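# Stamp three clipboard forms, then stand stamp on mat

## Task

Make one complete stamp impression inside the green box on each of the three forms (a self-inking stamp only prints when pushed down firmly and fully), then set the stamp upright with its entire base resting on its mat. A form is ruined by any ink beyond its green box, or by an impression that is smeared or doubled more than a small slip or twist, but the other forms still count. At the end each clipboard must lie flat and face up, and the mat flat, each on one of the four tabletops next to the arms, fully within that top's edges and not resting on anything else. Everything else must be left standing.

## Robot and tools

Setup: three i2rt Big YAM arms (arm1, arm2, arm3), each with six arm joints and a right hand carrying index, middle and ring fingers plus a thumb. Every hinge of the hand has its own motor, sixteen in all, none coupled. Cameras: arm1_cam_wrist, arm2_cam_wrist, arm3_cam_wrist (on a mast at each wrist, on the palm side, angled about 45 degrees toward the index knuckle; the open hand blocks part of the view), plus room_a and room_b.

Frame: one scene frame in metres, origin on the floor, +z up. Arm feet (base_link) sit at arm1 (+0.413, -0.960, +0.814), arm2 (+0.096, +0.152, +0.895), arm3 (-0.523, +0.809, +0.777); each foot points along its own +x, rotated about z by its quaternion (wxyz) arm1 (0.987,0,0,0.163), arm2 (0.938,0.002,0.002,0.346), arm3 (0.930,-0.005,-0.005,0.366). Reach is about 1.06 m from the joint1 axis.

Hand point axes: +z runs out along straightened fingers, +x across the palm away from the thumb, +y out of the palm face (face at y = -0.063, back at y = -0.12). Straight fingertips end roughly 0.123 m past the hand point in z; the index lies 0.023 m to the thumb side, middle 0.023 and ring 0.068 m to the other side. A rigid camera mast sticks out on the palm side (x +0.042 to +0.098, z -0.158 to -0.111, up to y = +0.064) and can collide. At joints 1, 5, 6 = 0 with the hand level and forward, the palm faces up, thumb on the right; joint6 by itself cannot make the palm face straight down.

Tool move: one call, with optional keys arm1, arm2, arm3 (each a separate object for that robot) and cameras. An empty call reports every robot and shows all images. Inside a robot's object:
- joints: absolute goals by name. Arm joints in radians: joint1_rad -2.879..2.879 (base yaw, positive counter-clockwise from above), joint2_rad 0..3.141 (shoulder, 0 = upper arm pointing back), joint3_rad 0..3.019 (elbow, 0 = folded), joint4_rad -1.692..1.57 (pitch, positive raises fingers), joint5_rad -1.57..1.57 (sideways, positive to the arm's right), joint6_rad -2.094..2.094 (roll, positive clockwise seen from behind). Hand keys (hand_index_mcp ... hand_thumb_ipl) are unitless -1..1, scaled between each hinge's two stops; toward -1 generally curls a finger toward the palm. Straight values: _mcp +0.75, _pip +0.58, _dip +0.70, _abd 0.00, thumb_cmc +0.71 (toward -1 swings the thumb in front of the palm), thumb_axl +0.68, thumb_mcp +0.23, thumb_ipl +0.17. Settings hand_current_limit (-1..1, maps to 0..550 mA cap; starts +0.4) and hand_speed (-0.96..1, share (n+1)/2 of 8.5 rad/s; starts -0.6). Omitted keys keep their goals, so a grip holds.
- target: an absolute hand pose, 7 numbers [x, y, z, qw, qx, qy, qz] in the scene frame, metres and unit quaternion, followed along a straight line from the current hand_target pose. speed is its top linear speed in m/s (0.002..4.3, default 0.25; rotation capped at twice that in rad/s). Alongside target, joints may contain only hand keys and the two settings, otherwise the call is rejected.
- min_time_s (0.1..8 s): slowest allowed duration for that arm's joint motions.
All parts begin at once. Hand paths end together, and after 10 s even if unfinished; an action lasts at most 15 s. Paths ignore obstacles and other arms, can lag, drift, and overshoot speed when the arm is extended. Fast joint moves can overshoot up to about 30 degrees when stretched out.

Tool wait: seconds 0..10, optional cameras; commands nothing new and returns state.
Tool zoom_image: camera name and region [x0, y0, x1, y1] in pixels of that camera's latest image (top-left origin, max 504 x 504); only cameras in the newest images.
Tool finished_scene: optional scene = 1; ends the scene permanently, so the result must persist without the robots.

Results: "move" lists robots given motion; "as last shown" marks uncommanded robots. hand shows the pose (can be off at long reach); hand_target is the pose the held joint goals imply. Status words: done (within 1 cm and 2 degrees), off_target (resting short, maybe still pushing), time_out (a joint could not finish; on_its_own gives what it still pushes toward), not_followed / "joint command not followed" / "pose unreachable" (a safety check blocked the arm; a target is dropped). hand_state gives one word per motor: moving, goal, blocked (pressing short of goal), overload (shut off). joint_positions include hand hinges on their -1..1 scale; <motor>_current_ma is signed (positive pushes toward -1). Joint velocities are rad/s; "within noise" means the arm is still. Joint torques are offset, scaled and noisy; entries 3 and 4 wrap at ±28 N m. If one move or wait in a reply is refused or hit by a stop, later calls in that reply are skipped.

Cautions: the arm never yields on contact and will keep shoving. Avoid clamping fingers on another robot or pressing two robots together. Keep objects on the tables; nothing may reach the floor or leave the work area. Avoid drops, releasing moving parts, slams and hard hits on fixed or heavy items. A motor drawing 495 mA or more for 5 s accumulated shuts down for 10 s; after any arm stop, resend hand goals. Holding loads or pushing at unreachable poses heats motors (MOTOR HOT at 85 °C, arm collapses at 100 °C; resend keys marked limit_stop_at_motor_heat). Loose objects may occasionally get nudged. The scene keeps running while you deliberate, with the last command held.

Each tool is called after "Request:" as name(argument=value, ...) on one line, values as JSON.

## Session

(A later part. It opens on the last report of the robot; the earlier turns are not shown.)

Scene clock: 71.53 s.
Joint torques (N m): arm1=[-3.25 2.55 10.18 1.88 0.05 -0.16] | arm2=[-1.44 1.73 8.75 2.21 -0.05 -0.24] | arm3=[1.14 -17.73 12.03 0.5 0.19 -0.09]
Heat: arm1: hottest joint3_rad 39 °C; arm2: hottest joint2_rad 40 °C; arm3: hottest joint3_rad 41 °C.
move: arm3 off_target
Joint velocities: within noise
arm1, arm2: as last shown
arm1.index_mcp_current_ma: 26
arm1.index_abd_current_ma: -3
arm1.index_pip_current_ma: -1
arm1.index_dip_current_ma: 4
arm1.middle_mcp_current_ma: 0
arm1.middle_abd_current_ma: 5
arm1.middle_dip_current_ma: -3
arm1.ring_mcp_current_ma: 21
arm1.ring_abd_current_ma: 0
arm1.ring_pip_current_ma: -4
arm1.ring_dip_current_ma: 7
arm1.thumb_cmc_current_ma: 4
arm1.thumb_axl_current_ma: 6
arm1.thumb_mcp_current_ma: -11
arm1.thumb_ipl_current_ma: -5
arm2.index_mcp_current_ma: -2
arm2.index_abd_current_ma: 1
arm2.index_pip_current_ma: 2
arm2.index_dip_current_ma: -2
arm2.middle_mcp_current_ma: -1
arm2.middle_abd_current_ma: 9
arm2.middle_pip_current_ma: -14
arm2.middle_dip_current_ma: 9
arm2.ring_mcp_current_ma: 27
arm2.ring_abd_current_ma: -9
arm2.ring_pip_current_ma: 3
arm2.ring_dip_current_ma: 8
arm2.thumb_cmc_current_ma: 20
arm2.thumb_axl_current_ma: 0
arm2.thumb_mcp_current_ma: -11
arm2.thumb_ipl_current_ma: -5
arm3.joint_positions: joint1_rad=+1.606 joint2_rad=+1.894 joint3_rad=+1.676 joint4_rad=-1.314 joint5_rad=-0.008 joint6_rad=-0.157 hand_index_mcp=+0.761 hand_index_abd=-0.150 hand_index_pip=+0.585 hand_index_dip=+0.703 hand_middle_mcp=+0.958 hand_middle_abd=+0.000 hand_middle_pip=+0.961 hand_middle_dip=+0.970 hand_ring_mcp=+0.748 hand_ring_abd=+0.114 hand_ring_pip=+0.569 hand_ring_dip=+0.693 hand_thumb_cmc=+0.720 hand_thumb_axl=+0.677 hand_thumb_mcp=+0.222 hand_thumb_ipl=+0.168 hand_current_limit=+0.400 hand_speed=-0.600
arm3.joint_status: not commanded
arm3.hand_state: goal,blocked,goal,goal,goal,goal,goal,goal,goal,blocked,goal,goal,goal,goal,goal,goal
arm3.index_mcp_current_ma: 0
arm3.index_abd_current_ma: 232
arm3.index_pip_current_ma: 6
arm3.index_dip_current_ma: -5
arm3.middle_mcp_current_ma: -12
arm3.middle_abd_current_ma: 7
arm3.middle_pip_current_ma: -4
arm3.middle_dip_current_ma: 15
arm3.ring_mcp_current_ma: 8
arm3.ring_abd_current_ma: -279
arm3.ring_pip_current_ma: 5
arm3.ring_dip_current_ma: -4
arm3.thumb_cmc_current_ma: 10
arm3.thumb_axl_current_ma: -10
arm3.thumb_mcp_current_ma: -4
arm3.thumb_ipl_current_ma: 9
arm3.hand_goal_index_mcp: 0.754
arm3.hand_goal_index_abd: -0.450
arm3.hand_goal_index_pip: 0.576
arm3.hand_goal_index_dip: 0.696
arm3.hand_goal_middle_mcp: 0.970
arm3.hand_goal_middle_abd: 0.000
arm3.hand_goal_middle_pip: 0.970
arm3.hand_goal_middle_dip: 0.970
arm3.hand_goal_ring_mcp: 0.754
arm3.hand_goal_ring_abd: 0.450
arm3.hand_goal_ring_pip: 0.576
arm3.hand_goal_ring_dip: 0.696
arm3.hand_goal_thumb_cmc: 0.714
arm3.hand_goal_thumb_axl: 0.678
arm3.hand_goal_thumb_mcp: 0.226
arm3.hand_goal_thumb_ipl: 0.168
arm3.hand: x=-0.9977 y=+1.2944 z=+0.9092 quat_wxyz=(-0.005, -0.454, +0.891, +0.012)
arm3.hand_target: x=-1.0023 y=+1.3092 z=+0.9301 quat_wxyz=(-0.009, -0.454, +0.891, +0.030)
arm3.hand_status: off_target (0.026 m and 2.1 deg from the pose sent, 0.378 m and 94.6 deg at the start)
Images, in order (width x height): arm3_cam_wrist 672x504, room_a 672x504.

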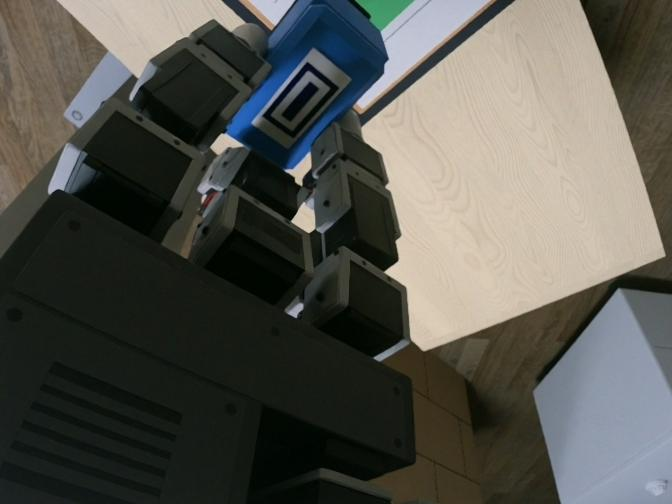

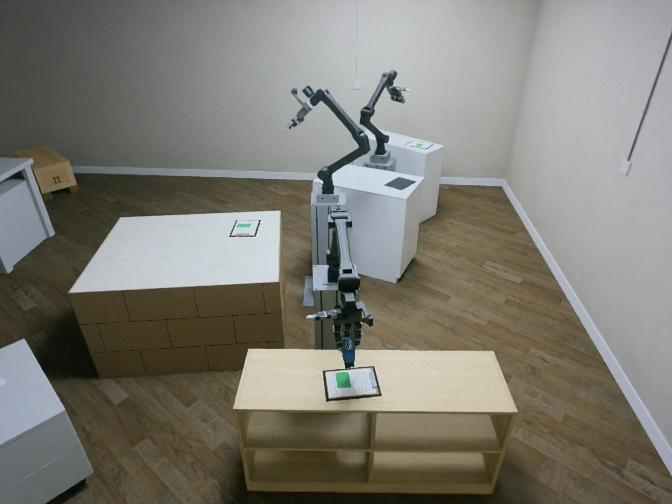

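Request:
move(arm3={"target": [-0.993, 1.331, 0.84, -0.0052, -0.454, 0.891, 0.0173], "speed": 0.1}, cameras=["arm3_cam_wrist", "room_a"])

Request:
zoom_image(camera="room_a", region=[290, 320, 410, 420])

Request:
zoom_image(camera="arm3_cam_wrist", region=[220, 0, 520, 200])

Scene clock: 74.43 s.
Joint torques (N m): arm1=[-3.19 2.43 10.17 1.87 0.06 -0.15] | arm2=[-1.38 1.79 8.75 2.22 -0.04 -0.24] | arm3=[1.08 -19.02 8.28 1.36 0.11 -0.1]
Heat: arm1: hottest joint3_rad 39 °C; arm2: hottest joint2_rad 40 °C; arm3: hottest joint3_rad 41 °C.
move: arm3 off_target
Joint velocities: within noise
arm1, arm2: as last shown
arm1.index_mcp_current_ma: 24
arm1.index_abd_current_ma: 1
arm1.index_pip_current_ma: 0
arm1.middle_mcp_current_ma: 8
arm1.middle_abd_current_ma: 3
arm1.middle_pip_current_ma: -3
arm1.middle_dip_current_ma: 4
arm1.ring_mcp_current_ma: 26
arm1.ring_abd_current_ma: -1
arm1.ring_pip_current_ma: 2
arm1.ring_dip_current_ma: 0
arm1.thumb_axl_current_ma: 8
arm1.thumb_mcp_current_ma: -12
arm1.thumb_ipl_current_ma: -6
arm2.index_mcp_current_ma: 8
arm2.index_abd_current_ma: -18
arm2.index_dip_current_ma: 7
arm2.middle_mcp_current_ma: 7
arm2.middle_abd_current_ma: 7
arm2.middle_pip_current_ma: -7
arm2.middle_dip_current_ma: 0
arm2.ring_mcp_current_ma: 15
arm2.ring_abd_current_ma: -6
arm2.ring_pip_current_ma: -8
arm2.ring_dip_current_ma: 9
arm2.thumb_axl_current_ma: -22
arm2.thumb_mcp_current_ma: -7
arm2.thumb_ipl_current_ma: -13
arm3.joint_positions: joint1_rad=+1.571 joint2_rad=+2.003 joint3_rad=+1.647 joint4_rad=-1.187 joint5_rad=-0.008 joint6_rad=-0.193 hand_index_mcp=+0.761 hand_index_abd=-0.150 hand_index_pip=+0.585 hand_index_dip=+0.703 hand_middle_mcp=+0.958 hand_middle_abd=+0.000 hand_middle_pip=+0.961 hand_middle_dip=+0.970 hand_ring_mcp=+0.748 hand_ring_abd=+0.114 hand_ring_pip=+0.569 hand_ring_dip=+0.692 hand_thumb_cmc=+0.720 hand_thumb_axl=+0.677 hand_thumb_mcp=+0.222 hand_thumb_ipl=+0.168 hand_current_limit=+0.400 hand_speed=-0.600
arm3.joint_status: not commanded
arm3.hand_state: goal,blocked,goal,goal,goal,goal,goal,goal,goal,blocked,goal,goal,goal,goal,goal,goal
arm3.index_mcp_current_ma: 1
arm3.index_abd_current_ma: 225
arm3.index_pip_current_ma: -1
arm3.index_dip_current_ma: -6
arm3.middle_mcp_current_ma: -15
arm3.middle_abd_current_ma: 10
arm3.middle_pip_current_ma: -6
arm3.middle_dip_current_ma: 12
arm3.ring_mcp_current_ma: 7
arm3.ring_abd_current_ma: -276
arm3.ring_pip_current_ma: 4
arm3.ring_dip_current_ma: -4
arm3.thumb_cmc_current_ma: 5
arm3.thumb_axl_current_ma: -7
arm3.thumb_mcp_current_ma: -6
arm3.thumb_ipl_current_ma: 7
arm3.hand_goal_index_mcp: 0.754
arm3.hand_goal_index_abd: -0.450
arm3.hand_goal_index_pip: 0.576
arm3.hand_goal_index_dip: 0.696
arm3.hand_goal_middle_mcp: 0.970
arm3.hand_goal_middle_abd: 0.000
arm3.hand_goal_middle_pip: 0.970
arm3.hand_goal_middle_dip: 0.970
arm3.hand_goal_ring_mcp: 0.754
arm3.hand_goal_ring_abd: 0.450
arm3.hand_goal_ring_pip: 0.576
arm3.hand_goal_ring_dip: 0.696
arm3.hand_goal_thumb_cmc: 0.714
arm3.hand_goal_thumb_axl: 0.678
arm3.hand_goal_thumb_mcp: 0.226
arm3.hand_goal_thumb_ipl: 0.168
arm3.hand: x=-0.9945 y=+1.3211 z=+0.8354 quat_wxyz=(-0.003, -0.455, +0.891, +0.007)
arm3.hand_target: x=-0.9927 y=+1.3309 z=+0.8399 quat_wxyz=(-0.005, -0.454, +0.891, +0.017)
arm3.hand_status: off_target (0.011 m and 1.2 deg from the pose sent, 0.078 m and 0.6 deg at the start)
Images, in order (width x height): arm3_cam_wrist 672x504, room_a 672x504.

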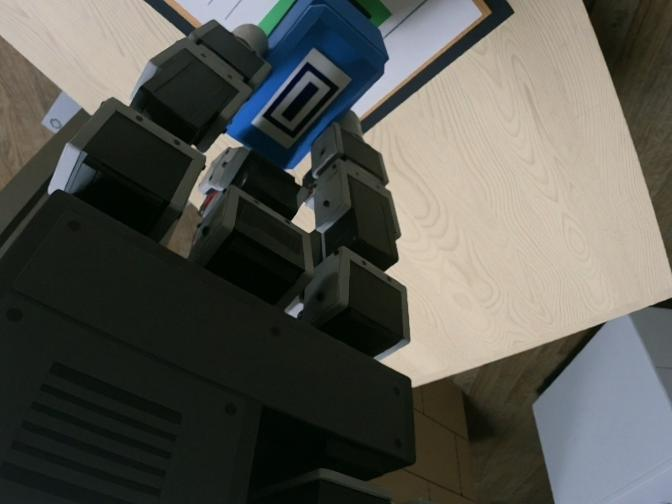

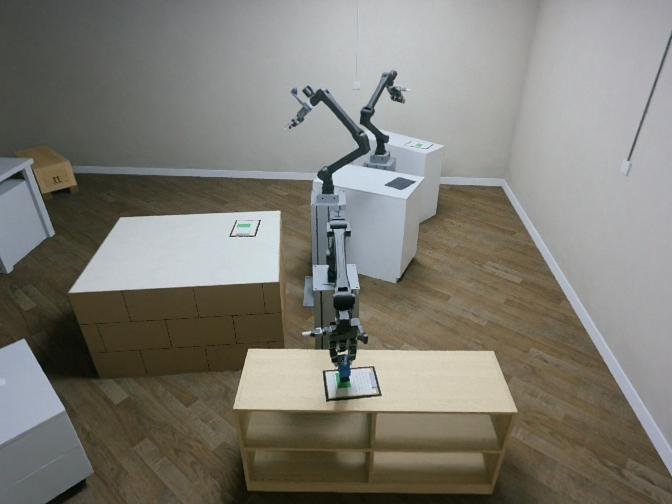

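Scaled by 4.200.

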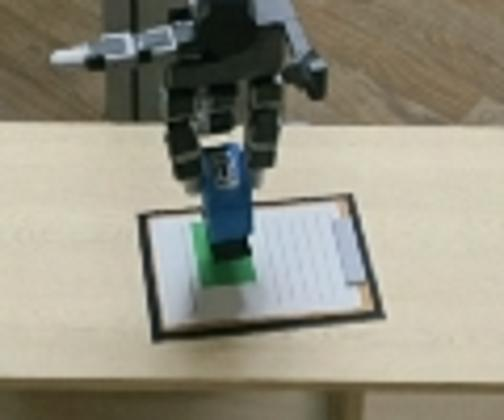

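Scaled by 1.680.

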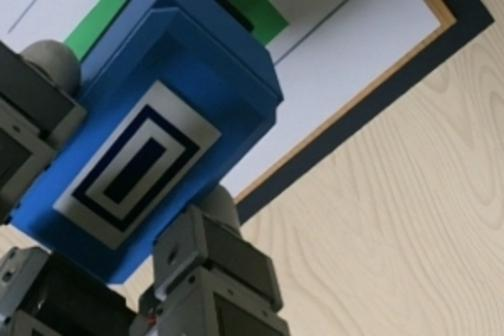

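Request:
move(arm3={"target": [-0.981, 1.334, 0.822, -0.0031, -0.4187, 0.9081, 0.0084], "speed": 0.06}, cameras=["arm3_cam_wrist", "room_a"])

Request:
zoom_image(camera="room_a", region=[310, 350, 390, 410])

Request:
zoom_image(camera="arm3_cam_wrist", region=[240, 0, 440, 130])

Scene clock: 77.40 s.
Joint torques (N m): arm1=[-3.25 2.49 10.19 1.89 0.05 -0.16] | arm2=[-1.44 1.73 8.75 2.22 -0.05 -0.24] | arm3=[0.91 -18.55 7.92 1.37 0.1 0.06]
Heat: arm1: hottest joint3_rad 39 °C; arm2: hottest joint2_rad 40 °C; arm3: hottest joint3_rad 41 °C.
move: arm3 off_target
Joint velocities: within noise
arm1, arm2: as last shown
arm1.index_mcp_current_ma: 21
arm1.index_abd_current_ma: -2
arm1.middle_mcp_current_ma: 6
arm1.middle_abd_current_ma: 0
arm1.middle_pip_current_ma: -4
arm1.middle_dip_current_ma: -4
arm1.ring_mcp_current_ma: 19
arm1.ring_abd_current_ma: 0
arm1.ring_pip_current_ma: -1
arm1.ring_dip_current_ma: 1
arm1.thumb_cmc_current_ma: 3
arm1.thumb_axl_current_ma: 10
arm1.thumb_mcp_current_ma: -15
arm1.thumb_ipl_current_ma: -9
arm2.index_mcp_current_ma: 14
arm2.index_abd_current_ma: -1
arm2.index_pip_current_ma: -13
arm2.index_dip_current_ma: 17
arm2.middle_mcp_current_ma: -5
arm2.middle_abd_current_ma: -14
arm2.middle_pip_current_ma: 2
arm2.middle_dip_current_ma: 11
arm2.ring_mcp_current_ma: 13
arm2.ring_abd_current_ma: -11
arm2.ring_pip_current_ma: 6
arm2.ring_dip_current_ma: 19
arm2.thumb_cmc_current_ma: 9
arm2.thumb_axl_current_ma: -11
arm2.thumb_mcp_current_ma: 3
arm2.thumb_ipl_current_ma: -6
arm3.joint_positions: joint1_rad=+1.566 joint2_rad=+2.012 joint3_rad=+1.628 joint4_rad=-1.169 joint5_rad=-0.008 joint6_rad=-0.144 hand_index_mcp=+0.761 hand_index_abd=-0.150 hand_index_pip=+0.585 hand_index_dip=+0.703 hand_middle_mcp=+0.958 hand_middle_abd=+0.000 hand_middle_pip=+0.961 hand_middle_dip=+0.970 hand_ring_mcp=+0.748 hand_ring_abd=+0.114 hand_ring_pip=+0.569 hand_ring_dip=+0.691 hand_thumb_cmc=+0.719 hand_thumb_axl=+0.677 hand_thumb_mcp=+0.222 hand_thumb_ipl=+0.168 hand_current_limit=+0.400 hand_speed=-0.600
arm3.joint_status: not commanded
arm3.hand_state: goal,blocked,goal,goal,goal,goal,goal,goal,goal,blocked,goal,goal,goal,goal,goal,goal
arm3.index_mcp_current_ma: 0
arm3.index_abd_current_ma: 228
arm3.index_pip_current_ma: 4
arm3.index_dip_current_ma: -3
arm3.middle_mcp_current_ma: -12
arm3.middle_abd_current_ma: 7
arm3.middle_pip_current_ma: -12
arm3.middle_dip_current_ma: 9
arm3.ring_mcp_current_ma: 8
arm3.ring_abd_current_ma: -273
arm3.ring_pip_current_ma: 2
arm3.ring_dip_current_ma: -2
arm3.thumb_cmc_current_ma: 13
arm3.thumb_axl_current_ma: -10
arm3.thumb_mcp_current_ma: -8
arm3.thumb_ipl_current_ma: 9
arm3.hand_goal_index_mcp: 0.754
arm3.hand_goal_index_abd: -0.450
arm3.hand_goal_index_pip: 0.576
arm3.hand_goal_index_dip: 0.696
arm3.hand_goal_middle_mcp: 0.970
arm3.hand_goal_middle_abd: 0.000
arm3.hand_goal_middle_pip: 0.970
arm3.hand_goal_middle_dip: 0.970
arm3.hand_goal_ring_mcp: 0.754
arm3.hand_goal_ring_abd: 0.450
arm3.hand_goal_ring_pip: 0.576
arm3.hand_goal_ring_dip: 0.696
arm3.hand_goal_thumb_cmc: 0.714
arm3.hand_goal_thumb_axl: 0.678
arm3.hand_goal_thumb_mcp: 0.226
arm3.hand_goal_thumb_ipl: 0.168
arm3.hand: x=-0.9858 y=+1.3236 z=+0.8226 quat_wxyz=(-0.001, -0.430, +0.903, +0.002)
arm3.hand_target: x=-0.9809 y=+1.3338 z=+0.8220 quat_wxyz=(-0.003, -0.419, +0.908, +0.008)
arm3.hand_status: off_target (0.011 m and 1.6 deg from the pose sent, 0.023 m and 4.6 deg at the start)
Images, in order (width x height): arm3_cam_wrist 672x504, room_a 672x504.

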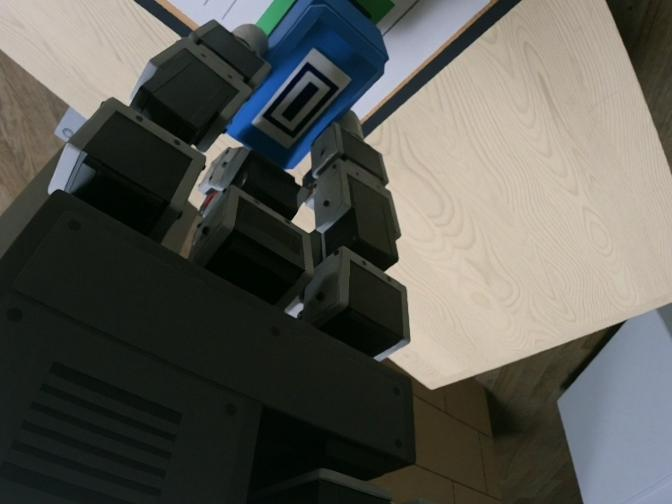

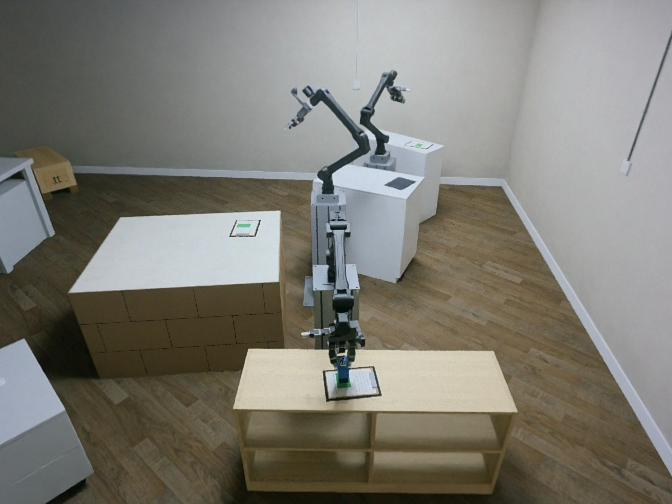

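Scaled by 6.300.

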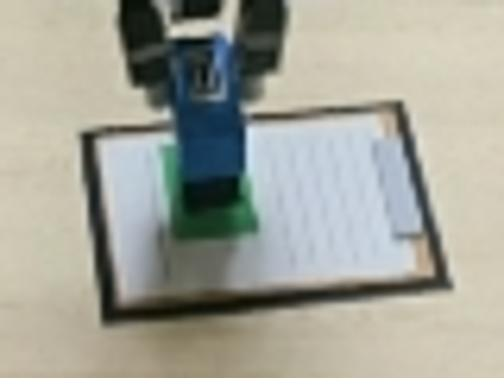

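Scaled by 2.520.

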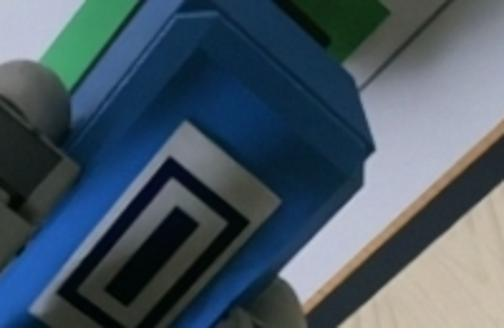

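Request:
zoom_image(camera="room_a", region=[328, 362, 358, 392])

Scaled by 16.800.

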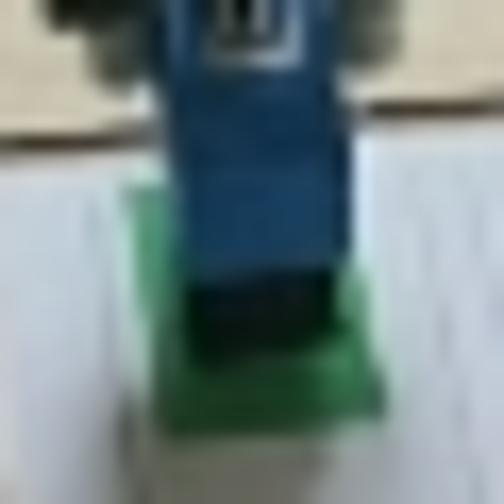

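Request:
move(arm3={"target": [-0.982, 1.3335, 0.808, -0.0031, -0.4187, 0.9081, 0.0084], "speed": 0.04}, cameras=["room_a", "arm3_cam_wrist"])

Request:
zoom_image(camera="room_a", region=[328, 362, 358, 392])

Scene clock: 78.97 s.
Joint torques (N m): arm1=[-3.19 2.55 10.17 1.84 0.06 -0.15] | arm2=[-1.38 1.73 8.75 2.22 -0.05 -0.24] | arm3=[1.08 -18.73 7.88 1.31 0.11 0.1]
Heat: arm1: hottest joint3_rad 39 °C; arm2: hottest joint2_rad 40 °C; arm3: hottest joint3_rad 41 °C.
move: arm3 done
Joint velocities: within noise
arm1, arm2: as last shown
arm1.index_mcp_current_ma: 25
arm1.index_abd_current_ma: 5
arm1.index_pip_current_ma: -4
arm1.index_dip_current_ma: 1
arm1.middle_mcp_current_ma: 4
arm1.middle_abd_current_ma: 4
arm1.middle_pip_current_ma: -7
arm1.middle_dip_current_ma: 1
arm1.ring_mcp_current_ma: 25
arm1.ring_abd_current_ma: -2
arm1.ring_pip_current_ma: 2
arm1.ring_dip_current_ma: 4
arm1.thumb_cmc_current_ma: 4
arm1.thumb_axl_current_ma: 8
arm1.thumb_mcp_current_ma: -17
arm1.thumb_ipl_current_ma: -10
arm2.index_mcp_current_ma: 16
arm2.index_abd_current_ma: 1
arm2.index_pip_current_ma: -8
arm2.index_dip_current_ma: -6
arm2.middle_mcp_current_ma: 8
arm2.middle_abd_current_ma: -7
arm2.middle_pip_current_ma: -19
arm2.middle_dip_current_ma: -7
arm2.ring_mcp_current_ma: 18
arm2.ring_abd_current_ma: 1
arm2.ring_pip_current_ma: 10
arm2.ring_dip_current_ma: -13
arm2.thumb_cmc_current_ma: 27
arm2.thumb_axl_current_ma: -8
arm2.thumb_mcp_current_ma: 5
arm2.thumb_ipl_current_ma: -24
arm3.joint_positions: joint1_rad=+1.566 joint2_rad=+2.029 joint3_rad=+1.613 joint4_rad=-1.139 joint5_rad=-0.008 joint6_rad=-0.141 hand_index_mcp=+0.761 hand_index_abd=-0.150 hand_index_pip=+0.585 hand_index_dip=+0.703 hand_middle_mcp=+0.958 hand_middle_abd=+0.000 hand_middle_pip=+0.961 hand_middle_dip=+0.970 hand_ring_mcp=+0.748 hand_ring_abd=+0.114 hand_ring_pip=+0.569 hand_ring_dip=+0.691 hand_thumb_cmc=+0.719 hand_thumb_axl=+0.677 hand_thumb_mcp=+0.222 hand_thumb_ipl=+0.168 hand_current_limit=+0.400 hand_speed=-0.600
arm3.joint_status: not commanded
arm3.hand_state: goal,blocked,goal,goal,goal,goal,goal,goal,goal,blocked,goal,goal,goal,goal,goal,goal
arm3.index_mcp_current_ma: 1
arm3.index_abd_current_ma: 228
arm3.index_pip_current_ma: 5
arm3.index_dip_current_ma: -4
arm3.middle_mcp_current_ma: -12
arm3.middle_abd_current_ma: 6
arm3.middle_pip_current_ma: -6
arm3.middle_dip_current_ma: 7
arm3.ring_mcp_current_ma: 8
arm3.ring_abd_current_ma: -277
arm3.ring_pip_current_ma: 0
arm3.ring_dip_current_ma: -9
arm3.thumb_cmc_current_ma: 11
arm3.thumb_axl_current_ma: -8
arm3.thumb_mcp_current_ma: -1
arm3.thumb_ipl_current_ma: 6
arm3.hand_goal_index_mcp: 0.754
arm3.hand_goal_index_abd: -0.450
arm3.hand_goal_index_pip: 0.576
arm3.hand_goal_index_dip: 0.696
arm3.hand_goal_middle_mcp: 0.970
arm3.hand_goal_middle_abd: 0.000
arm3.hand_goal_middle_pip: 0.970
arm3.hand_goal_middle_dip: 0.970
arm3.hand_goal_ring_mcp: 0.754
arm3.hand_goal_ring_abd: 0.450
arm3.hand_goal_ring_pip: 0.576
arm3.hand_goal_ring_dip: 0.696
arm3.hand_goal_thumb_cmc: 0.714
arm3.hand_goal_thumb_axl: 0.678
arm3.hand_goal_thumb_mcp: 0.226
arm3.hand_goal_thumb_ipl: 0.168
arm3.hand: x=-0.9856 y=+1.3239 z=+0.8075 quat_wxyz=(-0.001, -0.429, +0.903, +0.002)
arm3.hand_target: x=-0.9820 y=+1.3334 z=+0.8082 quat_wxyz=(-0.003, -0.419, +0.908, +0.009)
arm3.hand_status: done (0.010 m and 1.5 deg from the pose sent, 0.018 m and 1.6 deg at the start)
pictures: arm3_cam_wrist, room_a
Images, in order (width x height): arm3_cam_wrist 672x504, room_a 672x504.

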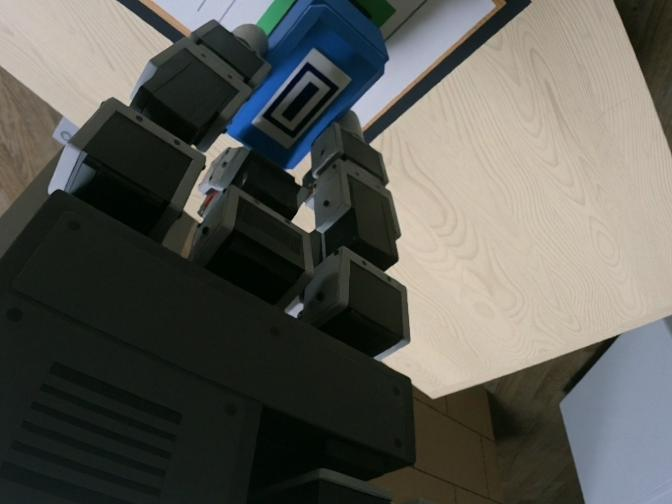

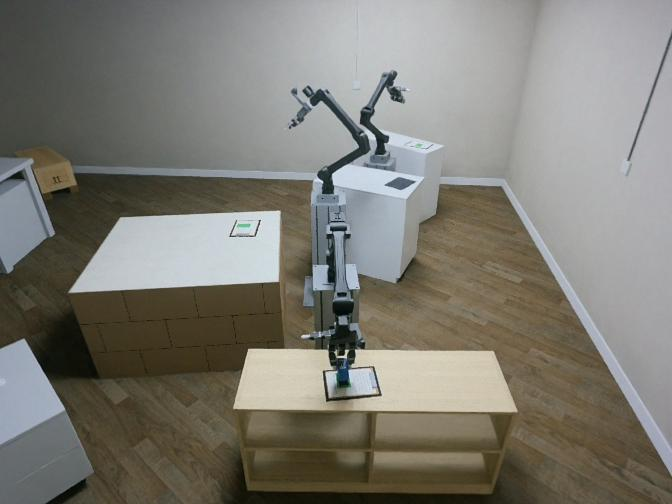

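Scaled by 16.800.

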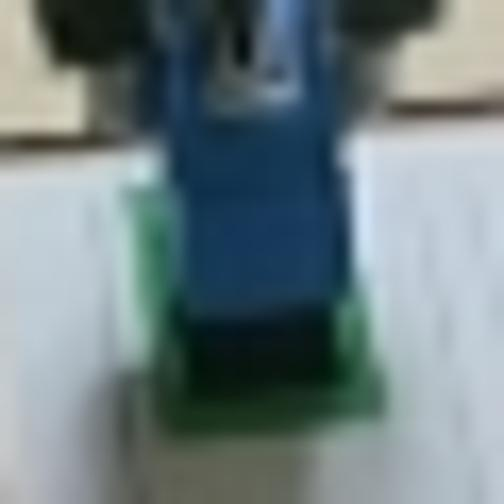

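Request:
move(arm3={"target": [-0.983, 1.3332, 0.801, -0.0031, -0.4187, 0.9081, 0.0084], "speed": 0.03})

Request:
move(arm3={"target": [-0.983, 1.3332, 0.796, -0.0031, -0.4187, 0.9081, 0.0084], "speed": 0.03}, cameras=["room_a", "arm3_cam_wrist"])

Request:
zoom_image(camera="room_a", region=[328, 362, 358, 392])

Scene clock: 80.10 s.
Joint torques (N m): arm1=[-3.14 2.49 10.18 1.89 0.06 -0.15] | arm2=[-1.44 1.79 8.76 2.22 -0.04 -0.24] | arm3=[1.08 -18.2 7.64 1.47 0.11 0.11]
Heat: arm1: hottest joint3_rad 39 °C; arm2: hottest joint2_rad 40 °C; arm3: hottest joint3_rad 41 °C.
move: arm3 done
Joint velocities: within noise
arm1: as last shown
arm1.index_mcp_current_ma: 27
arm1.index_abd_current_ma: 0
arm1.index_pip_current_ma: -5
arm1.index_dip_current_ma: 3
arm1.middle_mcp_current_ma: 5
arm1.middle_abd_current_ma: 1
arm1.middle_pip_current_ma: -8
arm1.middle_dip_current_ma: -2
arm1.ring_mcp_current_ma: 22
arm1.ring_abd_current_ma: 1
arm1.ring_dip_current_ma: 1
arm1.thumb_cmc_current_ma: 5
arm1.thumb_axl_current_ma: 6
arm1.thumb_mcp_current_ma: -12
arm1.thumb_ipl_current_ma: -6
arm2.joint_positions: joint1_rad=-0.434 joint2_rad=+0.640 joint3_rad=+1.396 joint4_rad=-1.540 joint5_rad=+0.002 joint6_rad=+0.011 hand_index_mcp=+0.772 hand_index_abd=+0.000 hand_index_pip=+0.577 hand_index_dip=+0.696 hand_middle_mcp=+0.771 hand_middle_abd=+0.000 hand_middle_pip=+0.577 hand_middle_dip=+0.696 hand_ring_mcp=+0.772 hand_ring_abd=+0.000 hand_ring_pip=+0.577 hand_ring_dip=+0.696 hand_thumb_cmc=+0.733 hand_thumb_axl=+0.677 hand_thumb_mcp=+0.223 hand_thumb_ipl=+0.168 hand_current_limit=+0.400 hand_speed=-0.600
arm2.joint_status: not commanded
arm2.hand_state: goal,goal,goal,goal,goal,goal,goal,goal,goal,goal,goal,goal,goal,goal,goal,goal
arm2.index_mcp_current_ma: 23
arm2.index_abd_current_ma: -2
arm2.index_pip_current_ma: 4
arm2.index_dip_current_ma: -7
arm2.middle_mcp_current_ma: -2
arm2.middle_abd_current_ma: 5
arm2.middle_pip_current_ma: -8
arm2.middle_dip_current_ma: 16
arm2.ring_mcp_current_ma: 33
arm2.ring_abd_current_ma: -3
arm2.ring_pip_current_ma: 9
arm2.ring_dip_current_ma: -3
arm2.thumb_cmc_current_ma: 16
arm2.thumb_axl_current_ma: 6
arm2.thumb_mcp_current_ma: 4
arm2.thumb_ipl_current_ma: -10
arm2.hand_goal_index_mcp: 0.754
arm2.hand_goal_index_abd: 0.000
arm2.hand_goal_index_pip: 0.576
arm2.hand_goal_index_dip: 0.696
arm2.hand_goal_middle_mcp: 0.754
arm2.hand_goal_middle_abd: 0.000
arm2.hand_goal_middle_pip: 0.576
arm2.hand_goal_middle_dip: 0.696
arm2.hand_goal_ring_mcp: 0.754
arm2.hand_goal_ring_abd: 0.000
arm2.hand_goal_ring_pip: 0.576
arm2.hand_goal_ring_dip: 0.696
arm2.hand_goal_thumb_cmc: 0.714
arm2.hand_goal_thumb_axl: 0.678
arm2.hand_goal_thumb_mcp: 0.226
arm2.hand_goal_thumb_ipl: 0.168
arm2.hand: x=+0.3672 y=+0.2000 z=+1.4523 quat_wxyz=(+0.228, +0.564, +0.733, +0.305)
arm2.hand_target: x=+0.3665 y=+0.2012 z=+1.4530 quat_wxyz=(+0.228, +0.560, +0.736, +0.304)
arm2.hand_status: not commanded
arm3.joint_positions: joint1_rad=+1.566 joint2_rad=+2.032 joint3_rad=+1.610 joint4_rad=-1.128 joint5_rad=-0.008 joint6_rad=-0.140 hand_index_mcp=+0.765 hand_index_abd=-0.150 hand_index_pip=+0.586 hand_index_dip=+0.703 hand_middle_mcp=+0.958 hand_middle_abd=+0.000 hand_middle_pip=+0.961 hand_middle_dip=+0.970 hand_ring_mcp=+0.748 hand_ring_abd=+0.114 hand_ring_pip=+0.570 hand_ring_dip=+0.700 hand_thumb_cmc=+0.719 hand_thumb_axl=+0.677 hand_thumb_mcp=+0.222 hand_thumb_ipl=+0.168 hand_current_limit=+0.400 hand_speed=-0.600
arm3.joint_status: not commanded
arm3.hand_state: goal,blocked,goal,goal,goal,goal,goal,goal,goal,blocked,goal,goal,goal,goal,goal,goal
arm3.index_mcp_current_ma: 1
arm3.index_abd_current_ma: 228
arm3.index_pip_current_ma: 4
arm3.index_dip_current_ma: -4
arm3.middle_mcp_current_ma: -11
arm3.middle_abd_current_ma: 7
arm3.middle_pip_current_ma: -2
arm3.middle_dip_current_ma: 10
arm3.ring_mcp_current_ma: 10
arm3.ring_abd_current_ma: -274
arm3.ring_pip_current_ma: 1
arm3.ring_dip_current_ma: -5
arm3.thumb_cmc_current_ma: 11
arm3.thumb_axl_current_ma: -10
arm3.thumb_mcp_current_ma: -2
arm3.thumb_ipl_current_ma: 9
arm3.hand_goal_index_mcp: 0.754
arm3.hand_goal_index_abd: -0.450
arm3.hand_goal_index_pip: 0.576
arm3.hand_goal_index_dip: 0.696
arm3.hand_goal_middle_mcp: 0.970
arm3.hand_goal_middle_abd: 0.000
arm3.hand_goal_middle_pip: 0.970
arm3.hand_goal_middle_dip: 0.970
arm3.hand_goal_ring_mcp: 0.754
arm3.hand_goal_ring_abd: 0.450
arm3.hand_goal_ring_pip: 0.576
arm3.hand_goal_ring_dip: 0.696
arm3.hand_goal_thumb_cmc: 0.714
arm3.hand_goal_thumb_axl: 0.678
arm3.hand_goal_thumb_mcp: 0.226
arm3.hand_goal_thumb_ipl: 0.168
arm3.hand: x=-0.9863 y=+1.3248 z=+0.8051 quat_wxyz=(-0.002, -0.428, +0.904, +0.004)
arm3.hand_target: x=-0.9829 y=+1.3330 z=+0.8009 quat_wxyz=(-0.003, -0.419, +0.908, +0.008)
arm3.hand_status: done (0.010 m and 1.3 deg from the pose sent, 0.012 m and 1.5 deg at the start)
pictures: none

Scene clock: 81.07 s.
Joint torques (N m): arm1=[-3.14 2.55 10.19 1.91 0.06 -0.16] | arm2=[-1.38 1.73 8.75 2.22 -0.04 -0.24] | arm3=[1.26 -17.73 7.56 1.68 0.12 0.1]
Heat: arm1: hottest joint3_rad 39 °C; arm2: hottest joint2_rad 40 °C; arm3: hottest joint3_rad 41 °C.
move: arm3 off_target
Joint velocities: within noise
arm1, arm2: as last shown
arm1.index_mcp_current_ma: 24
arm1.index_pip_current_ma: -4
arm1.index_dip_current_ma: -1
arm1.middle_mcp_current_ma: 4
arm1.middle_abd_current_ma: 3
arm1.middle_pip_current_ma: -12
arm1.middle_dip_current_ma: 1
arm1.ring_mcp_current_ma: 21
arm1.ring_abd_current_ma: -3
arm1.ring_pip_current_ma: -1
arm1.ring_dip_current_ma: -2
arm1.thumb_cmc_current_ma: 2
arm1.thumb_axl_current_ma: 9
arm1.thumb_mcp_current_ma: -15
arm1.thumb_ipl_current_ma: -8
arm2.index_mcp_current_ma: 7
arm2.index_abd_current_ma: -25
arm2.index_pip_current_ma: 9
arm2.index_dip_current_ma: 11
arm2.middle_mcp_current_ma: 3
arm2.middle_abd_current_ma: 9
arm2.middle_pip_current_ma: -3
arm2.middle_dip_current_ma: 7
arm2.ring_mcp_current_ma: 18
arm2.ring_abd_current_ma: 2
arm2.ring_pip_current_ma: -3
arm2.ring_dip_current_ma: 6
arm2.thumb_cmc_current_ma: 6
arm2.thumb_axl_current_ma: 5
arm2.thumb_mcp_current_ma: 12
arm2.thumb_ipl_current_ma: -11
arm3.joint_positions: joint1_rad=+1.566 joint2_rad=+2.032 joint3_rad=+1.607 joint4_rad=-1.123 joint5_rad=-0.008 joint6_rad=-0.140 hand_index_mcp=+0.775 hand_index_abd=-0.151 hand_index_pip=+0.588 hand_index_dip=+0.703 hand_middle_mcp=+0.958 hand_middle_abd=+0.000 hand_middle_pip=+0.961 hand_middle_dip=+0.970 hand_ring_mcp=+0.752 hand_ring_abd=+0.114 hand_ring_pip=+0.582 hand_ring_dip=+0.702 hand_thumb_cmc=+0.719 hand_thumb_axl=+0.677 hand_thumb_mcp=+0.222 hand_thumb_ipl=+0.168 hand_current_limit=+0.400 hand_speed=-0.600
arm3.joint_status: not commanded
arm3.hand_state: blocked,blocked,goal,goal,goal,goal,goal,goal,goal,blocked,goal,goal,goal,goal,goal,goal
arm3.index_mcp_current_ma: 0
arm3.index_abd_current_ma: 225
arm3.index_pip_current_ma: 3
arm3.index_dip_current_ma: -4
arm3.middle_mcp_current_ma: -11
arm3.middle_abd_current_ma: 5
arm3.middle_pip_current_ma: -3
arm3.middle_dip_current_ma: 11
arm3.ring_mcp_current_ma: 8
arm3.ring_abd_current_ma: -275
arm3.ring_pip_current_ma: 5
arm3.ring_dip_current_ma: -5
arm3.thumb_cmc_current_ma: 14
arm3.thumb_axl_current_ma: -13
arm3.thumb_mcp_current_ma: -3
arm3.thumb_ipl_current_ma: 10
arm3.hand_goal_index_mcp: 0.754
arm3.hand_goal_index_abd: -0.450
arm3.hand_goal_index_pip: 0.576
arm3.hand_goal_index_dip: 0.696
arm3.hand_goal_middle_mcp: 0.970
arm3.hand_goal_middle_abd: 0.000
arm3.hand_goal_middle_pip: 0.970
arm3.hand_goal_middle_dip: 0.970
arm3.hand_goal_ring_mcp: 0.754
arm3.hand_goal_ring_abd: 0.450
arm3.hand_goal_ring_pip: 0.576
arm3.hand_goal_ring_dip: 0.696
arm3.hand_goal_thumb_cmc: 0.714
arm3.hand_goal_thumb_axl: 0.678
arm3.hand_goal_thumb_mcp: 0.226
arm3.hand_goal_thumb_ipl: 0.168
arm3.hand: x=-0.9862 y=+1.3246 z=+0.8040 quat_wxyz=(-0.002, -0.428, +0.904, +0.005)
arm3.hand_target: x=-0.9829 y=+1.3329 z=+0.7960 quat_wxyz=(-0.003, -0.419, +0.908, +0.008)
arm3.hand_status: off_target (0.012 m and 1.3 deg from the pose sent, 0.013 m and 1.3 deg at the start)
pictures: arm3_cam_wrist, room_a
Images, in order (width x height): arm3_cam_wrist 672x504, room_a 672x504.

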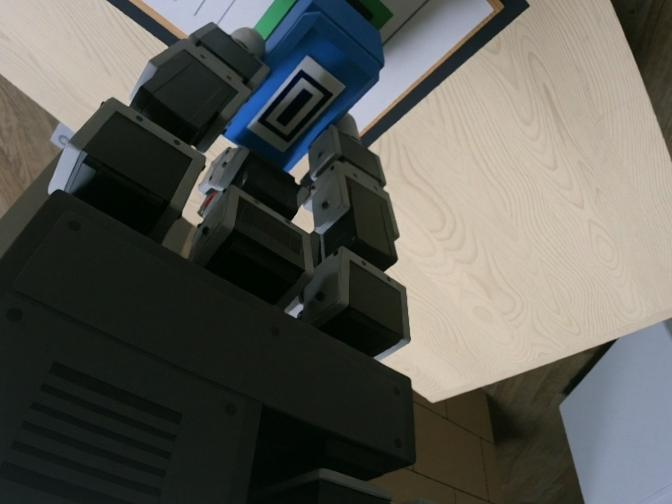

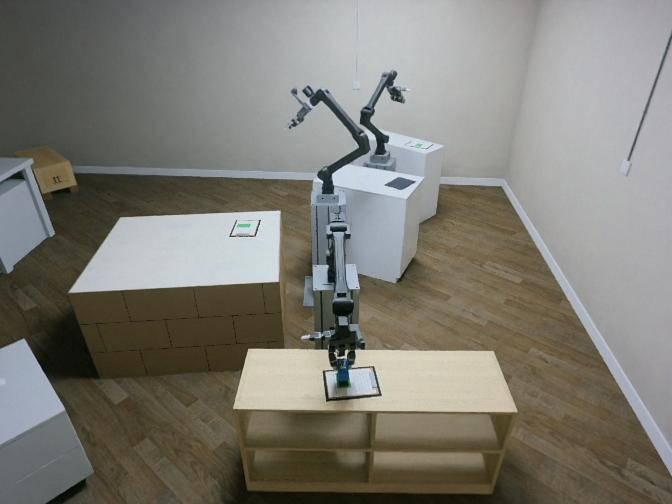

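Scaled by 16.800.

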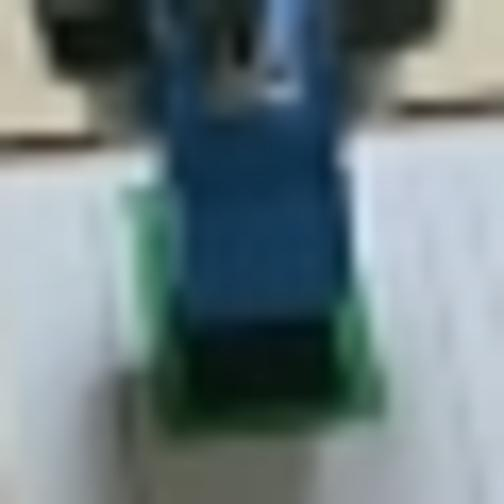

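Request:
move(arm3={"joints": {"hand_index_abd": 0.0, "hand_ring_abd": 0.0}}, cameras=["room_a", "arm3_cam_wrist"])

Request:
zoom_image(camera="room_a", region=[328, 362, 358, 392])

Request:
zoom_image(camera="arm3_cam_wrist", region=[220, 0, 440, 180])

Scene clock: 82.00 s.
Joint torques (N m): arm1=[-3.25 2.61 10.17 1.91 0.06 -0.14] | arm2=[-1.44 1.73 8.76 2.22 -0.04 -0.24] | arm3=[1.2 -17.85 7.61 1.37 0.11 0.08]
Heat: arm1: hottest joint3_rad 39 °C; arm2: hottest joint2_rad 40 °C; arm3: hottest joint3_rad 41 °C.
move: arm3 done
Joint velocities: within noise
arm1.joint_positions: joint1_rad=-1.886 joint2_rad=+0.614 joint3_rad=+1.385 joint4_rad=-1.551 joint5_rad=+0.003 joint6_rad=+0.010 hand_index_mcp=+0.776 hand_index_abd=+0.001 hand_index_pip=+0.577 hand_index_dip=+0.696 hand_middle_mcp=+0.765 hand_middle_abd=+0.002 hand_middle_pip=+0.577 hand_middle_dip=+0.696 hand_ring_mcp=+0.765 hand_ring_abd=+0.001 hand_ring_pip=+0.577 hand_ring_dip=+0.696 hand_thumb_cmc=+0.726 hand_thumb_axl=+0.677 hand_thumb_mcp=+0.224 hand_thumb_ipl=+0.168 hand_current_limit=+0.400 hand_speed=-0.600
arm1.joint_status: not commanded
arm1.hand_state: blocked,goal,goal,goal,goal,goal,goal,goal,goal,goal,goal,goal,goal,goal,goal,goal
arm1.index_mcp_current_ma: 24
arm1.index_abd_current_ma: 2
arm1.index_pip_current_ma: -4
arm1.index_dip_current_ma: 1
arm1.middle_mcp_current_ma: 4
arm1.middle_abd_current_ma: 1
arm1.middle_pip_current_ma: -11
arm1.middle_dip_current_ma: 3
arm1.ring_mcp_current_ma: 22
arm1.ring_abd_current_ma: -1
arm1.ring_pip_current_ma: 3
arm1.ring_dip_current_ma: -2
arm1.thumb_cmc_current_ma: 4
arm1.thumb_axl_current_ma: 8
arm1.thumb_mcp_current_ma: -13
arm1.thumb_ipl_current_ma: -10
arm1.hand_goal_index_mcp: 0.754
arm1.hand_goal_index_abd: 0.000
arm1.hand_goal_index_pip: 0.576
arm1.hand_goal_index_dip: 0.696
arm1.hand_goal_middle_mcp: 0.754
arm1.hand_goal_middle_abd: 0.000
arm1.hand_goal_middle_pip: 0.576
arm1.hand_goal_middle_dip: 0.696
arm1.hand_goal_ring_mcp: 0.754
arm1.hand_goal_ring_abd: 0.000
arm1.hand_goal_ring_pip: 0.576
arm1.hand_goal_ring_dip: 0.696
arm1.hand_goal_thumb_cmc: 0.714
arm1.hand_goal_thumb_axl: 0.678
arm1.hand_goal_thumb_mcp: 0.226
arm1.hand_goal_thumb_ipl: 0.168
arm1.hand: x=+0.3920 y=-1.2216 z=+1.3708 quat_wxyz=(+0.385, +0.923, +0.001, +0.003)
arm1.hand_target: x=+0.3897 y=-1.2172 z=+1.3826 quat_wxyz=(+0.394, +0.919, +0.000, +0.000)
arm1.hand_status: not commanded
arm2: as last shown
arm2.index_mcp_current_ma: 2
arm2.index_abd_current_ma: 4
arm2.index_pip_current_ma: -7
arm2.index_dip_current_ma: -3
arm2.middle_mcp_current_ma: 6
arm2.middle_abd_current_ma: 8
arm2.middle_pip_current_ma: 13
arm2.middle_dip_current_ma: -11
arm2.ring_mcp_current_ma: 10
arm2.ring_abd_current_ma: 5
arm2.ring_pip_current_ma: 2
arm2.ring_dip_current_ma: -4
arm2.thumb_cmc_current_ma: 27
arm2.thumb_axl_current_ma: -8
arm2.thumb_mcp_current_ma: 9
arm2.thumb_ipl_current_ma: -9
arm3.joint_positions: joint1_rad=+1.566 joint2_rad=+2.032 joint3_rad=+1.607 joint4_rad=-1.114 joint5_rad=-0.008 joint6_rad=-0.139 hand_index_mcp=+0.754 hand_index_abd=+0.003 hand_index_pip=+0.574 hand_index_dip=+0.698 hand_middle_mcp=+0.958 hand_middle_abd=+0.000 hand_middle_pip=+0.961 hand_middle_dip=+0.970 hand_ring_mcp=+0.748 hand_ring_abd=+0.001 hand_ring_pip=+0.570 hand_ring_dip=+0.690 hand_thumb_cmc=+0.720 hand_thumb_axl=+0.677 hand_thumb_mcp=+0.222 hand_thumb_ipl=+0.168 hand_current_limit=+0.400 hand_speed=-0.600
arm3.joint_status: all done
arm3.hand_state: goal,goal,goal,goal,goal,goal,goal,goal,goal,goal,goal,goal,goal,goal,goal,goal
arm3.index_mcp_current_ma: -1
arm3.index_abd_current_ma: 6
arm3.index_pip_current_ma: -1
arm3.index_dip_current_ma: -4
arm3.middle_mcp_current_ma: -12
arm3.middle_abd_current_ma: 6
arm3.middle_pip_current_ma: -6
arm3.middle_dip_current_ma: 7
arm3.ring_mcp_current_ma: 7
arm3.ring_abd_current_ma: -7
arm3.ring_pip_current_ma: 2
arm3.ring_dip_current_ma: -4
arm3.thumb_cmc_current_ma: 8
arm3.thumb_axl_current_ma: -10
arm3.thumb_mcp_current_ma: -1
arm3.thumb_ipl_current_ma: 5
arm3.hand_goal_index_mcp: 0.754
arm3.hand_goal_index_abd: 0.000
arm3.hand_goal_index_pip: 0.576
arm3.hand_goal_index_dip: 0.696
arm3.hand_goal_middle_mcp: 0.970
arm3.hand_goal_middle_abd: 0.000
arm3.hand_goal_middle_pip: 0.970
arm3.hand_goal_middle_dip: 0.970
arm3.hand_goal_ring_mcp: 0.754
arm3.hand_goal_ring_abd: 0.000
arm3.hand_goal_ring_pip: 0.576
arm3.hand_goal_ring_dip: 0.696
arm3.hand_goal_thumb_cmc: 0.714
arm3.hand_goal_thumb_axl: 0.678
arm3.hand_goal_thumb_mcp: 0.226
arm3.hand_goal_thumb_ipl: 0.168
arm3.hand: x=-0.9875 y=+1.3262 z=+0.8047 quat_wxyz=(-0.004, -0.428, +0.904, +0.009)
arm3.hand_target: x=-0.9828 y=+1.3329 z=+0.7961 quat_wxyz=(-0.003, -0.419, +0.908, +0.008)
arm3.hand_status: not commanded
pictures: arm3_cam_wrist, room_a
Images, in order (width x height): arm3_cam_wrist 672x504, room_a 672x504.

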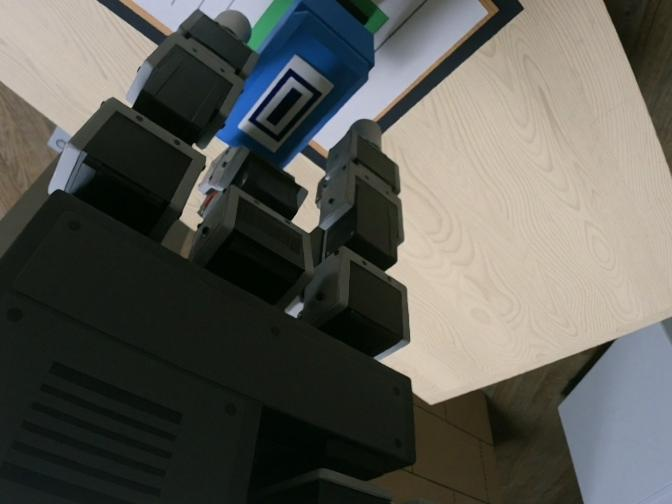

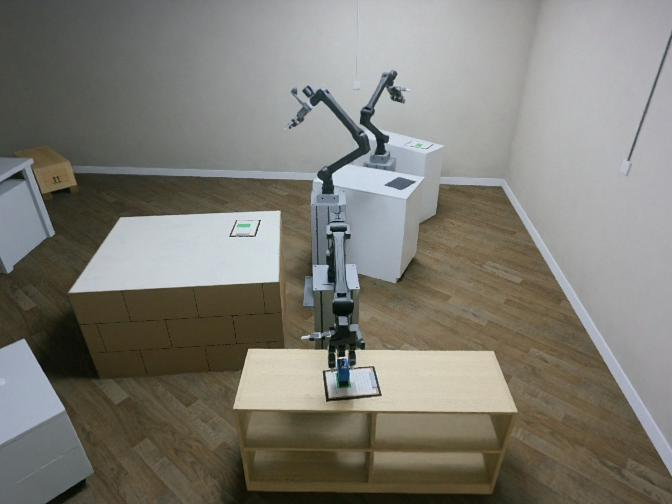

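Scaled by 16.800.

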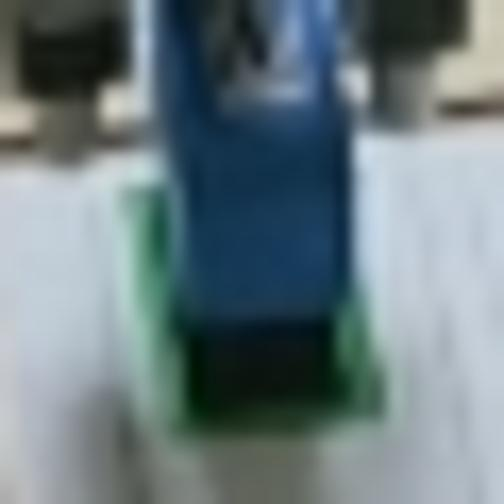

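Scaled by 2.291.

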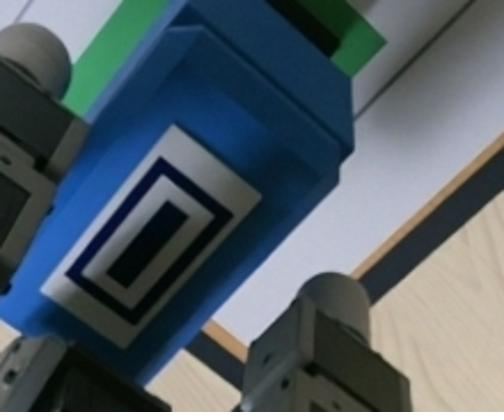

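Request:
move(arm3={"target": [-0.983, 1.3332, 0.92, -0.0031, -0.4187, 0.9081, 0.0084], "speed": 0.12}, cameras=["arm3_cam_wrist"])

Request:
move(arm3={"target": [-0.82, 1.08, 1.1, -0.333, 0.264, 0.867, 0.261], "speed": 0.3}, cameras=["arm3_cam_wrist"])

Scene clock: 83.97 s.
Joint torques (N m): arm1=[-3.19 2.55 10.15 1.88 0.07 -0.15] | arm2=[-1.44 1.73 8.76 2.21 -0.04 -0.24] | arm3=[1.26 -19.37 11.3 0.36 0.12 0.08]
Heat: arm1: hottest joint3_rad 39 °C; arm2: hottest joint2_rad 40 °C; arm3: hottest joint3_rad 41 °C.
move: arm3 off_target
Joint velocities: within noise
arm1, arm2: as last shown
arm1.index_mcp_current_ma: 29
arm1.index_dip_current_ma: 3
arm1.middle_mcp_current_ma: 5
arm1.middle_abd_current_ma: 6
arm1.middle_pip_current_ma: -7
arm1.middle_dip_current_ma: -5
arm1.ring_pip_current_ma: -1
arm1.ring_dip_current_ma: 3
arm1.thumb_cmc_current_ma: 8
arm1.thumb_axl_current_ma: 4
arm2.index_mcp_current_ma: 7
arm2.index_abd_current_ma: -2
arm2.index_pip_current_ma: -5
arm2.index_dip_current_ma: -2
arm2.middle_mcp_current_ma: -5
arm2.middle_abd_current_ma: 15
arm2.middle_pip_current_ma: -5
arm2.middle_dip_current_ma: 8
arm2.ring_mcp_current_ma: 13
arm2.ring_abd_current_ma: -18
arm2.ring_pip_current_ma: -5
arm2.ring_dip_current_ma: 3
arm2.thumb_cmc_current_ma: 3
arm2.thumb_axl_current_ma: -27
arm2.thumb_mcp_current_ma: 7
arm2.thumb_ipl_current_ma: -13
arm3.joint_positions: joint1_rad=+1.566 joint2_rad=+1.950 joint3_rad=+1.736 joint4_rad=-1.366 joint5_rad=-0.008 joint6_rad=-0.139 hand_index_mcp=+0.754 hand_index_abd=+0.003 hand_index_pip=+0.574 hand_index_dip=+0.698 hand_middle_mcp=+0.958 hand_middle_abd=+0.000 hand_middle_pip=+0.961 hand_middle_dip=+0.970 hand_ring_mcp=+0.748 hand_ring_abd=+0.001 hand_ring_pip=+0.570 hand_ring_dip=+0.690 hand_thumb_cmc=+0.711 hand_thumb_axl=+0.677 hand_thumb_mcp=+0.222 hand_thumb_ipl=+0.168 hand_current_limit=+0.400 hand_speed=-0.600
arm3.joint_status: not commanded
arm3.hand_state: goal,goal,goal,goal,goal,goal,goal,goal,goal,goal,goal,goal,goal,goal,goal,goal
arm3.index_mcp_current_ma: 1
arm3.index_abd_current_ma: 8
arm3.index_pip_current_ma: 0
arm3.index_dip_current_ma: -5
arm3.middle_mcp_current_ma: -12
arm3.middle_abd_current_ma: 6
arm3.middle_pip_current_ma: -2
arm3.middle_dip_current_ma: 10
arm3.ring_mcp_current_ma: 6
arm3.ring_abd_current_ma: -9
arm3.ring_pip_current_ma: 0
arm3.ring_dip_current_ma: -6
arm3.thumb_cmc_current_ma: 7
arm3.thumb_axl_current_ma: -8
arm3.thumb_mcp_current_ma: -3
arm3.thumb_ipl_current_ma: 7
arm3.hand_goal_index_mcp: 0.754
arm3.hand_goal_index_abd: 0.000
arm3.hand_goal_index_pip: 0.576
arm3.hand_goal_index_dip: 0.696
arm3.hand_goal_middle_mcp: 0.970
arm3.hand_goal_middle_abd: 0.000
arm3.hand_goal_middle_pip: 0.970
arm3.hand_goal_middle_dip: 0.970
arm3.hand_goal_ring_mcp: 0.754
arm3.hand_goal_ring_abd: 0.000
arm3.hand_goal_ring_pip: 0.576
arm3.hand_goal_ring_dip: 0.696
arm3.hand_goal_thumb_cmc: 0.714
arm3.hand_goal_thumb_axl: 0.678
arm3.hand_goal_thumb_mcp: 0.226
arm3.hand_goal_thumb_ipl: 0.168
arm3.hand: x=-0.9816 y=+1.3188 z=+0.8957 quat_wxyz=(+0.002, -0.428, +0.904, -0.010)
arm3.hand_target: x=-0.9825 y=+1.3325 z=+0.9200 quat_wxyz=(-0.003, -0.419, +0.908, +0.009)
arm3.hand_status: off_target (0.028 m and 2.5 deg from the pose sent, 0.116 m and 1.2 deg at the start)
Images, in order (width x height): arm3_cam_wrist 672x504.

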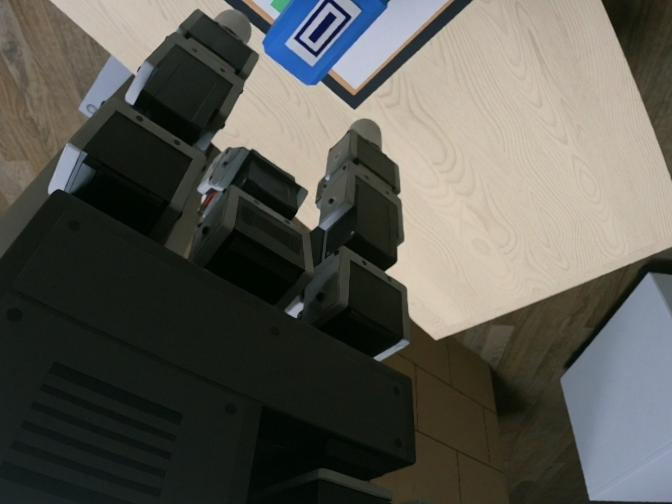

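Scene clock: 87.77 s.
Joint torques (N m): arm1=[-3.14 2.61 10.17 1.89 0.05 -0.15] | arm2=[-1.44 1.73 8.75 2.22 -0.05 -0.24] | arm3=[3.25 -6.12 10.1 1.8 0.55 0.05]
Heat: arm1: hottest joint3_rad 39 °C; arm2: hottest joint3_rad 40 °C; arm3: hottest joint3_rad 41 °C.
move: arm3 done
Joint velocities: within noise
arm1, arm2: as last shown
arm1.index_mcp_current_ma: 27
arm1.index_abd_current_ma: -1
arm1.index_pip_current_ma: -1
arm1.index_dip_current_ma: -1
arm1.middle_mcp_current_ma: 7
arm1.middle_abd_current_ma: 4
arm1.middle_dip_current_ma: -2
arm1.ring_abd_current_ma: 1
arm1.ring_pip_current_ma: -5
arm1.ring_dip_current_ma: 2
arm1.thumb_cmc_current_ma: 2
arm1.thumb_axl_current_ma: 7
arm1.thumb_mcp_current_ma: -7
arm1.thumb_ipl_current_ma: -6
arm2.index_mcp_current_ma: 22
arm2.index_abd_current_ma: -12
arm2.index_pip_current_ma: 13
arm2.index_dip_current_ma: 11
arm2.middle_mcp_current_ma: 4
arm2.middle_abd_current_ma: -1
arm2.middle_pip_current_ma: -14
arm2.middle_dip_current_ma: 4
arm2.ring_mcp_current_ma: 16
arm2.ring_abd_current_ma: -11
arm2.ring_dip_current_ma: 0
arm2.thumb_cmc_current_ma: 8
arm2.thumb_axl_current_ma: -16
arm2.thumb_mcp_current_ma: 11
arm2.thumb_ipl_current_ma: -1
arm3.joint_positions: joint1_rad=+2.024 joint2_rad=+0.979 joint3_rad=+0.975 joint4_rad=-0.777 joint5_rad=+0.450 joint6_rad=+1.610 hand_index_mcp=+0.763 hand_index_abd=+0.003 hand_index_pip=+0.583 hand_index_dip=+0.698 hand_middle_mcp=+0.961 hand_middle_abd=+0.001 hand_middle_pip=+0.961 hand_middle_dip=+0.970 hand_ring_mcp=+0.760 hand_ring_abd=+0.014 hand_ring_pip=+0.583 hand_ring_dip=+0.693 hand_thumb_cmc=+0.720 hand_thumb_axl=+0.677 hand_thumb_mcp=+0.222 hand_thumb_ipl=+0.168 hand_current_limit=+0.400 hand_speed=-0.600
arm3.joint_status: not commanded
arm3.hand_state: goal,goal,goal,goal,goal,goal,goal,goal,goal,goal,goal,goal,goal,goal,goal,goal
arm3.index_mcp_current_ma: -2
arm3.index_abd_current_ma: 1
arm3.index_pip_current_ma: -1
arm3.index_dip_current_ma: -5
arm3.middle_mcp_current_ma: -10
arm3.middle_abd_current_ma: 5
arm3.middle_pip_current_ma: -6
arm3.middle_dip_current_ma: 10
arm3.ring_mcp_current_ma: 6
arm3.ring_abd_current_ma: -6
arm3.ring_pip_current_ma: 2
arm3.ring_dip_current_ma: -6
arm3.thumb_cmc_current_ma: 8
arm3.thumb_axl_current_ma: -10
arm3.thumb_mcp_current_ma: -3
arm3.thumb_ipl_current_ma: 10
arm3.hand_goal_index_mcp: 0.754
arm3.hand_goal_index_abd: 0.000
arm3.hand_goal_index_pip: 0.576
arm3.hand_goal_index_dip: 0.696
arm3.hand_goal_middle_mcp: 0.970
arm3.hand_goal_middle_abd: 0.000
arm3.hand_goal_middle_pip: 0.970
arm3.hand_goal_middle_dip: 0.970
arm3.hand_goal_ring_mcp: 0.754
arm3.hand_goal_ring_abd: 0.000
arm3.hand_goal_ring_pip: 0.576
arm3.hand_goal_ring_dip: 0.696
arm3.hand_goal_thumb_cmc: 0.714
arm3.hand_goal_thumb_axl: 0.678
arm3.hand_goal_thumb_mcp: 0.226
arm3.hand_goal_thumb_ipl: 0.168
arm3.hand: x=-0.8172 y=+1.0845 z=+1.0975 quat_wxyz=(-0.330, +0.265, +0.867, +0.264)
arm3.hand_target: x=-0.8199 y=+1.0801 z=+1.1000 quat_wxyz=(-0.333, +0.264, +0.867, +0.261)
arm3.hand_status: done (0.006 m and 0.5 deg from the pose sent, 0.353 m and 96.3 deg at the start)
Images, in order (width x height): arm3_cam_wrist 672x504.

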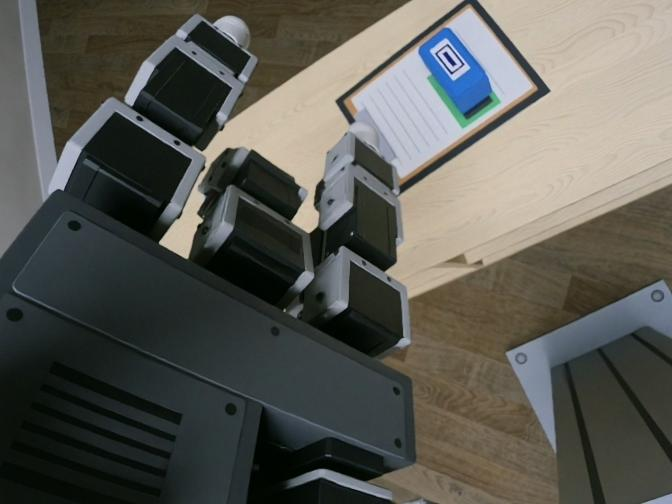

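Request:
zoom_image(camera="arm3_cam_wrist", region=[400, 10, 520, 140])

Scaled by 3.877.

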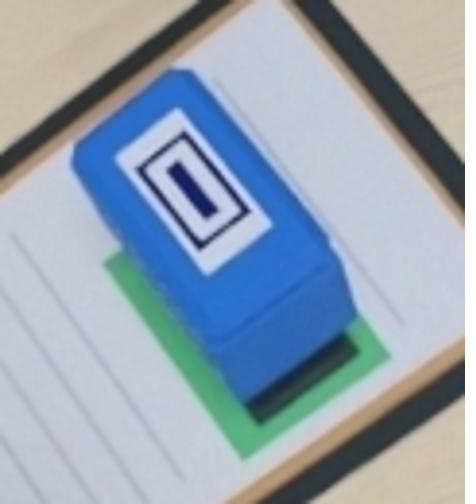

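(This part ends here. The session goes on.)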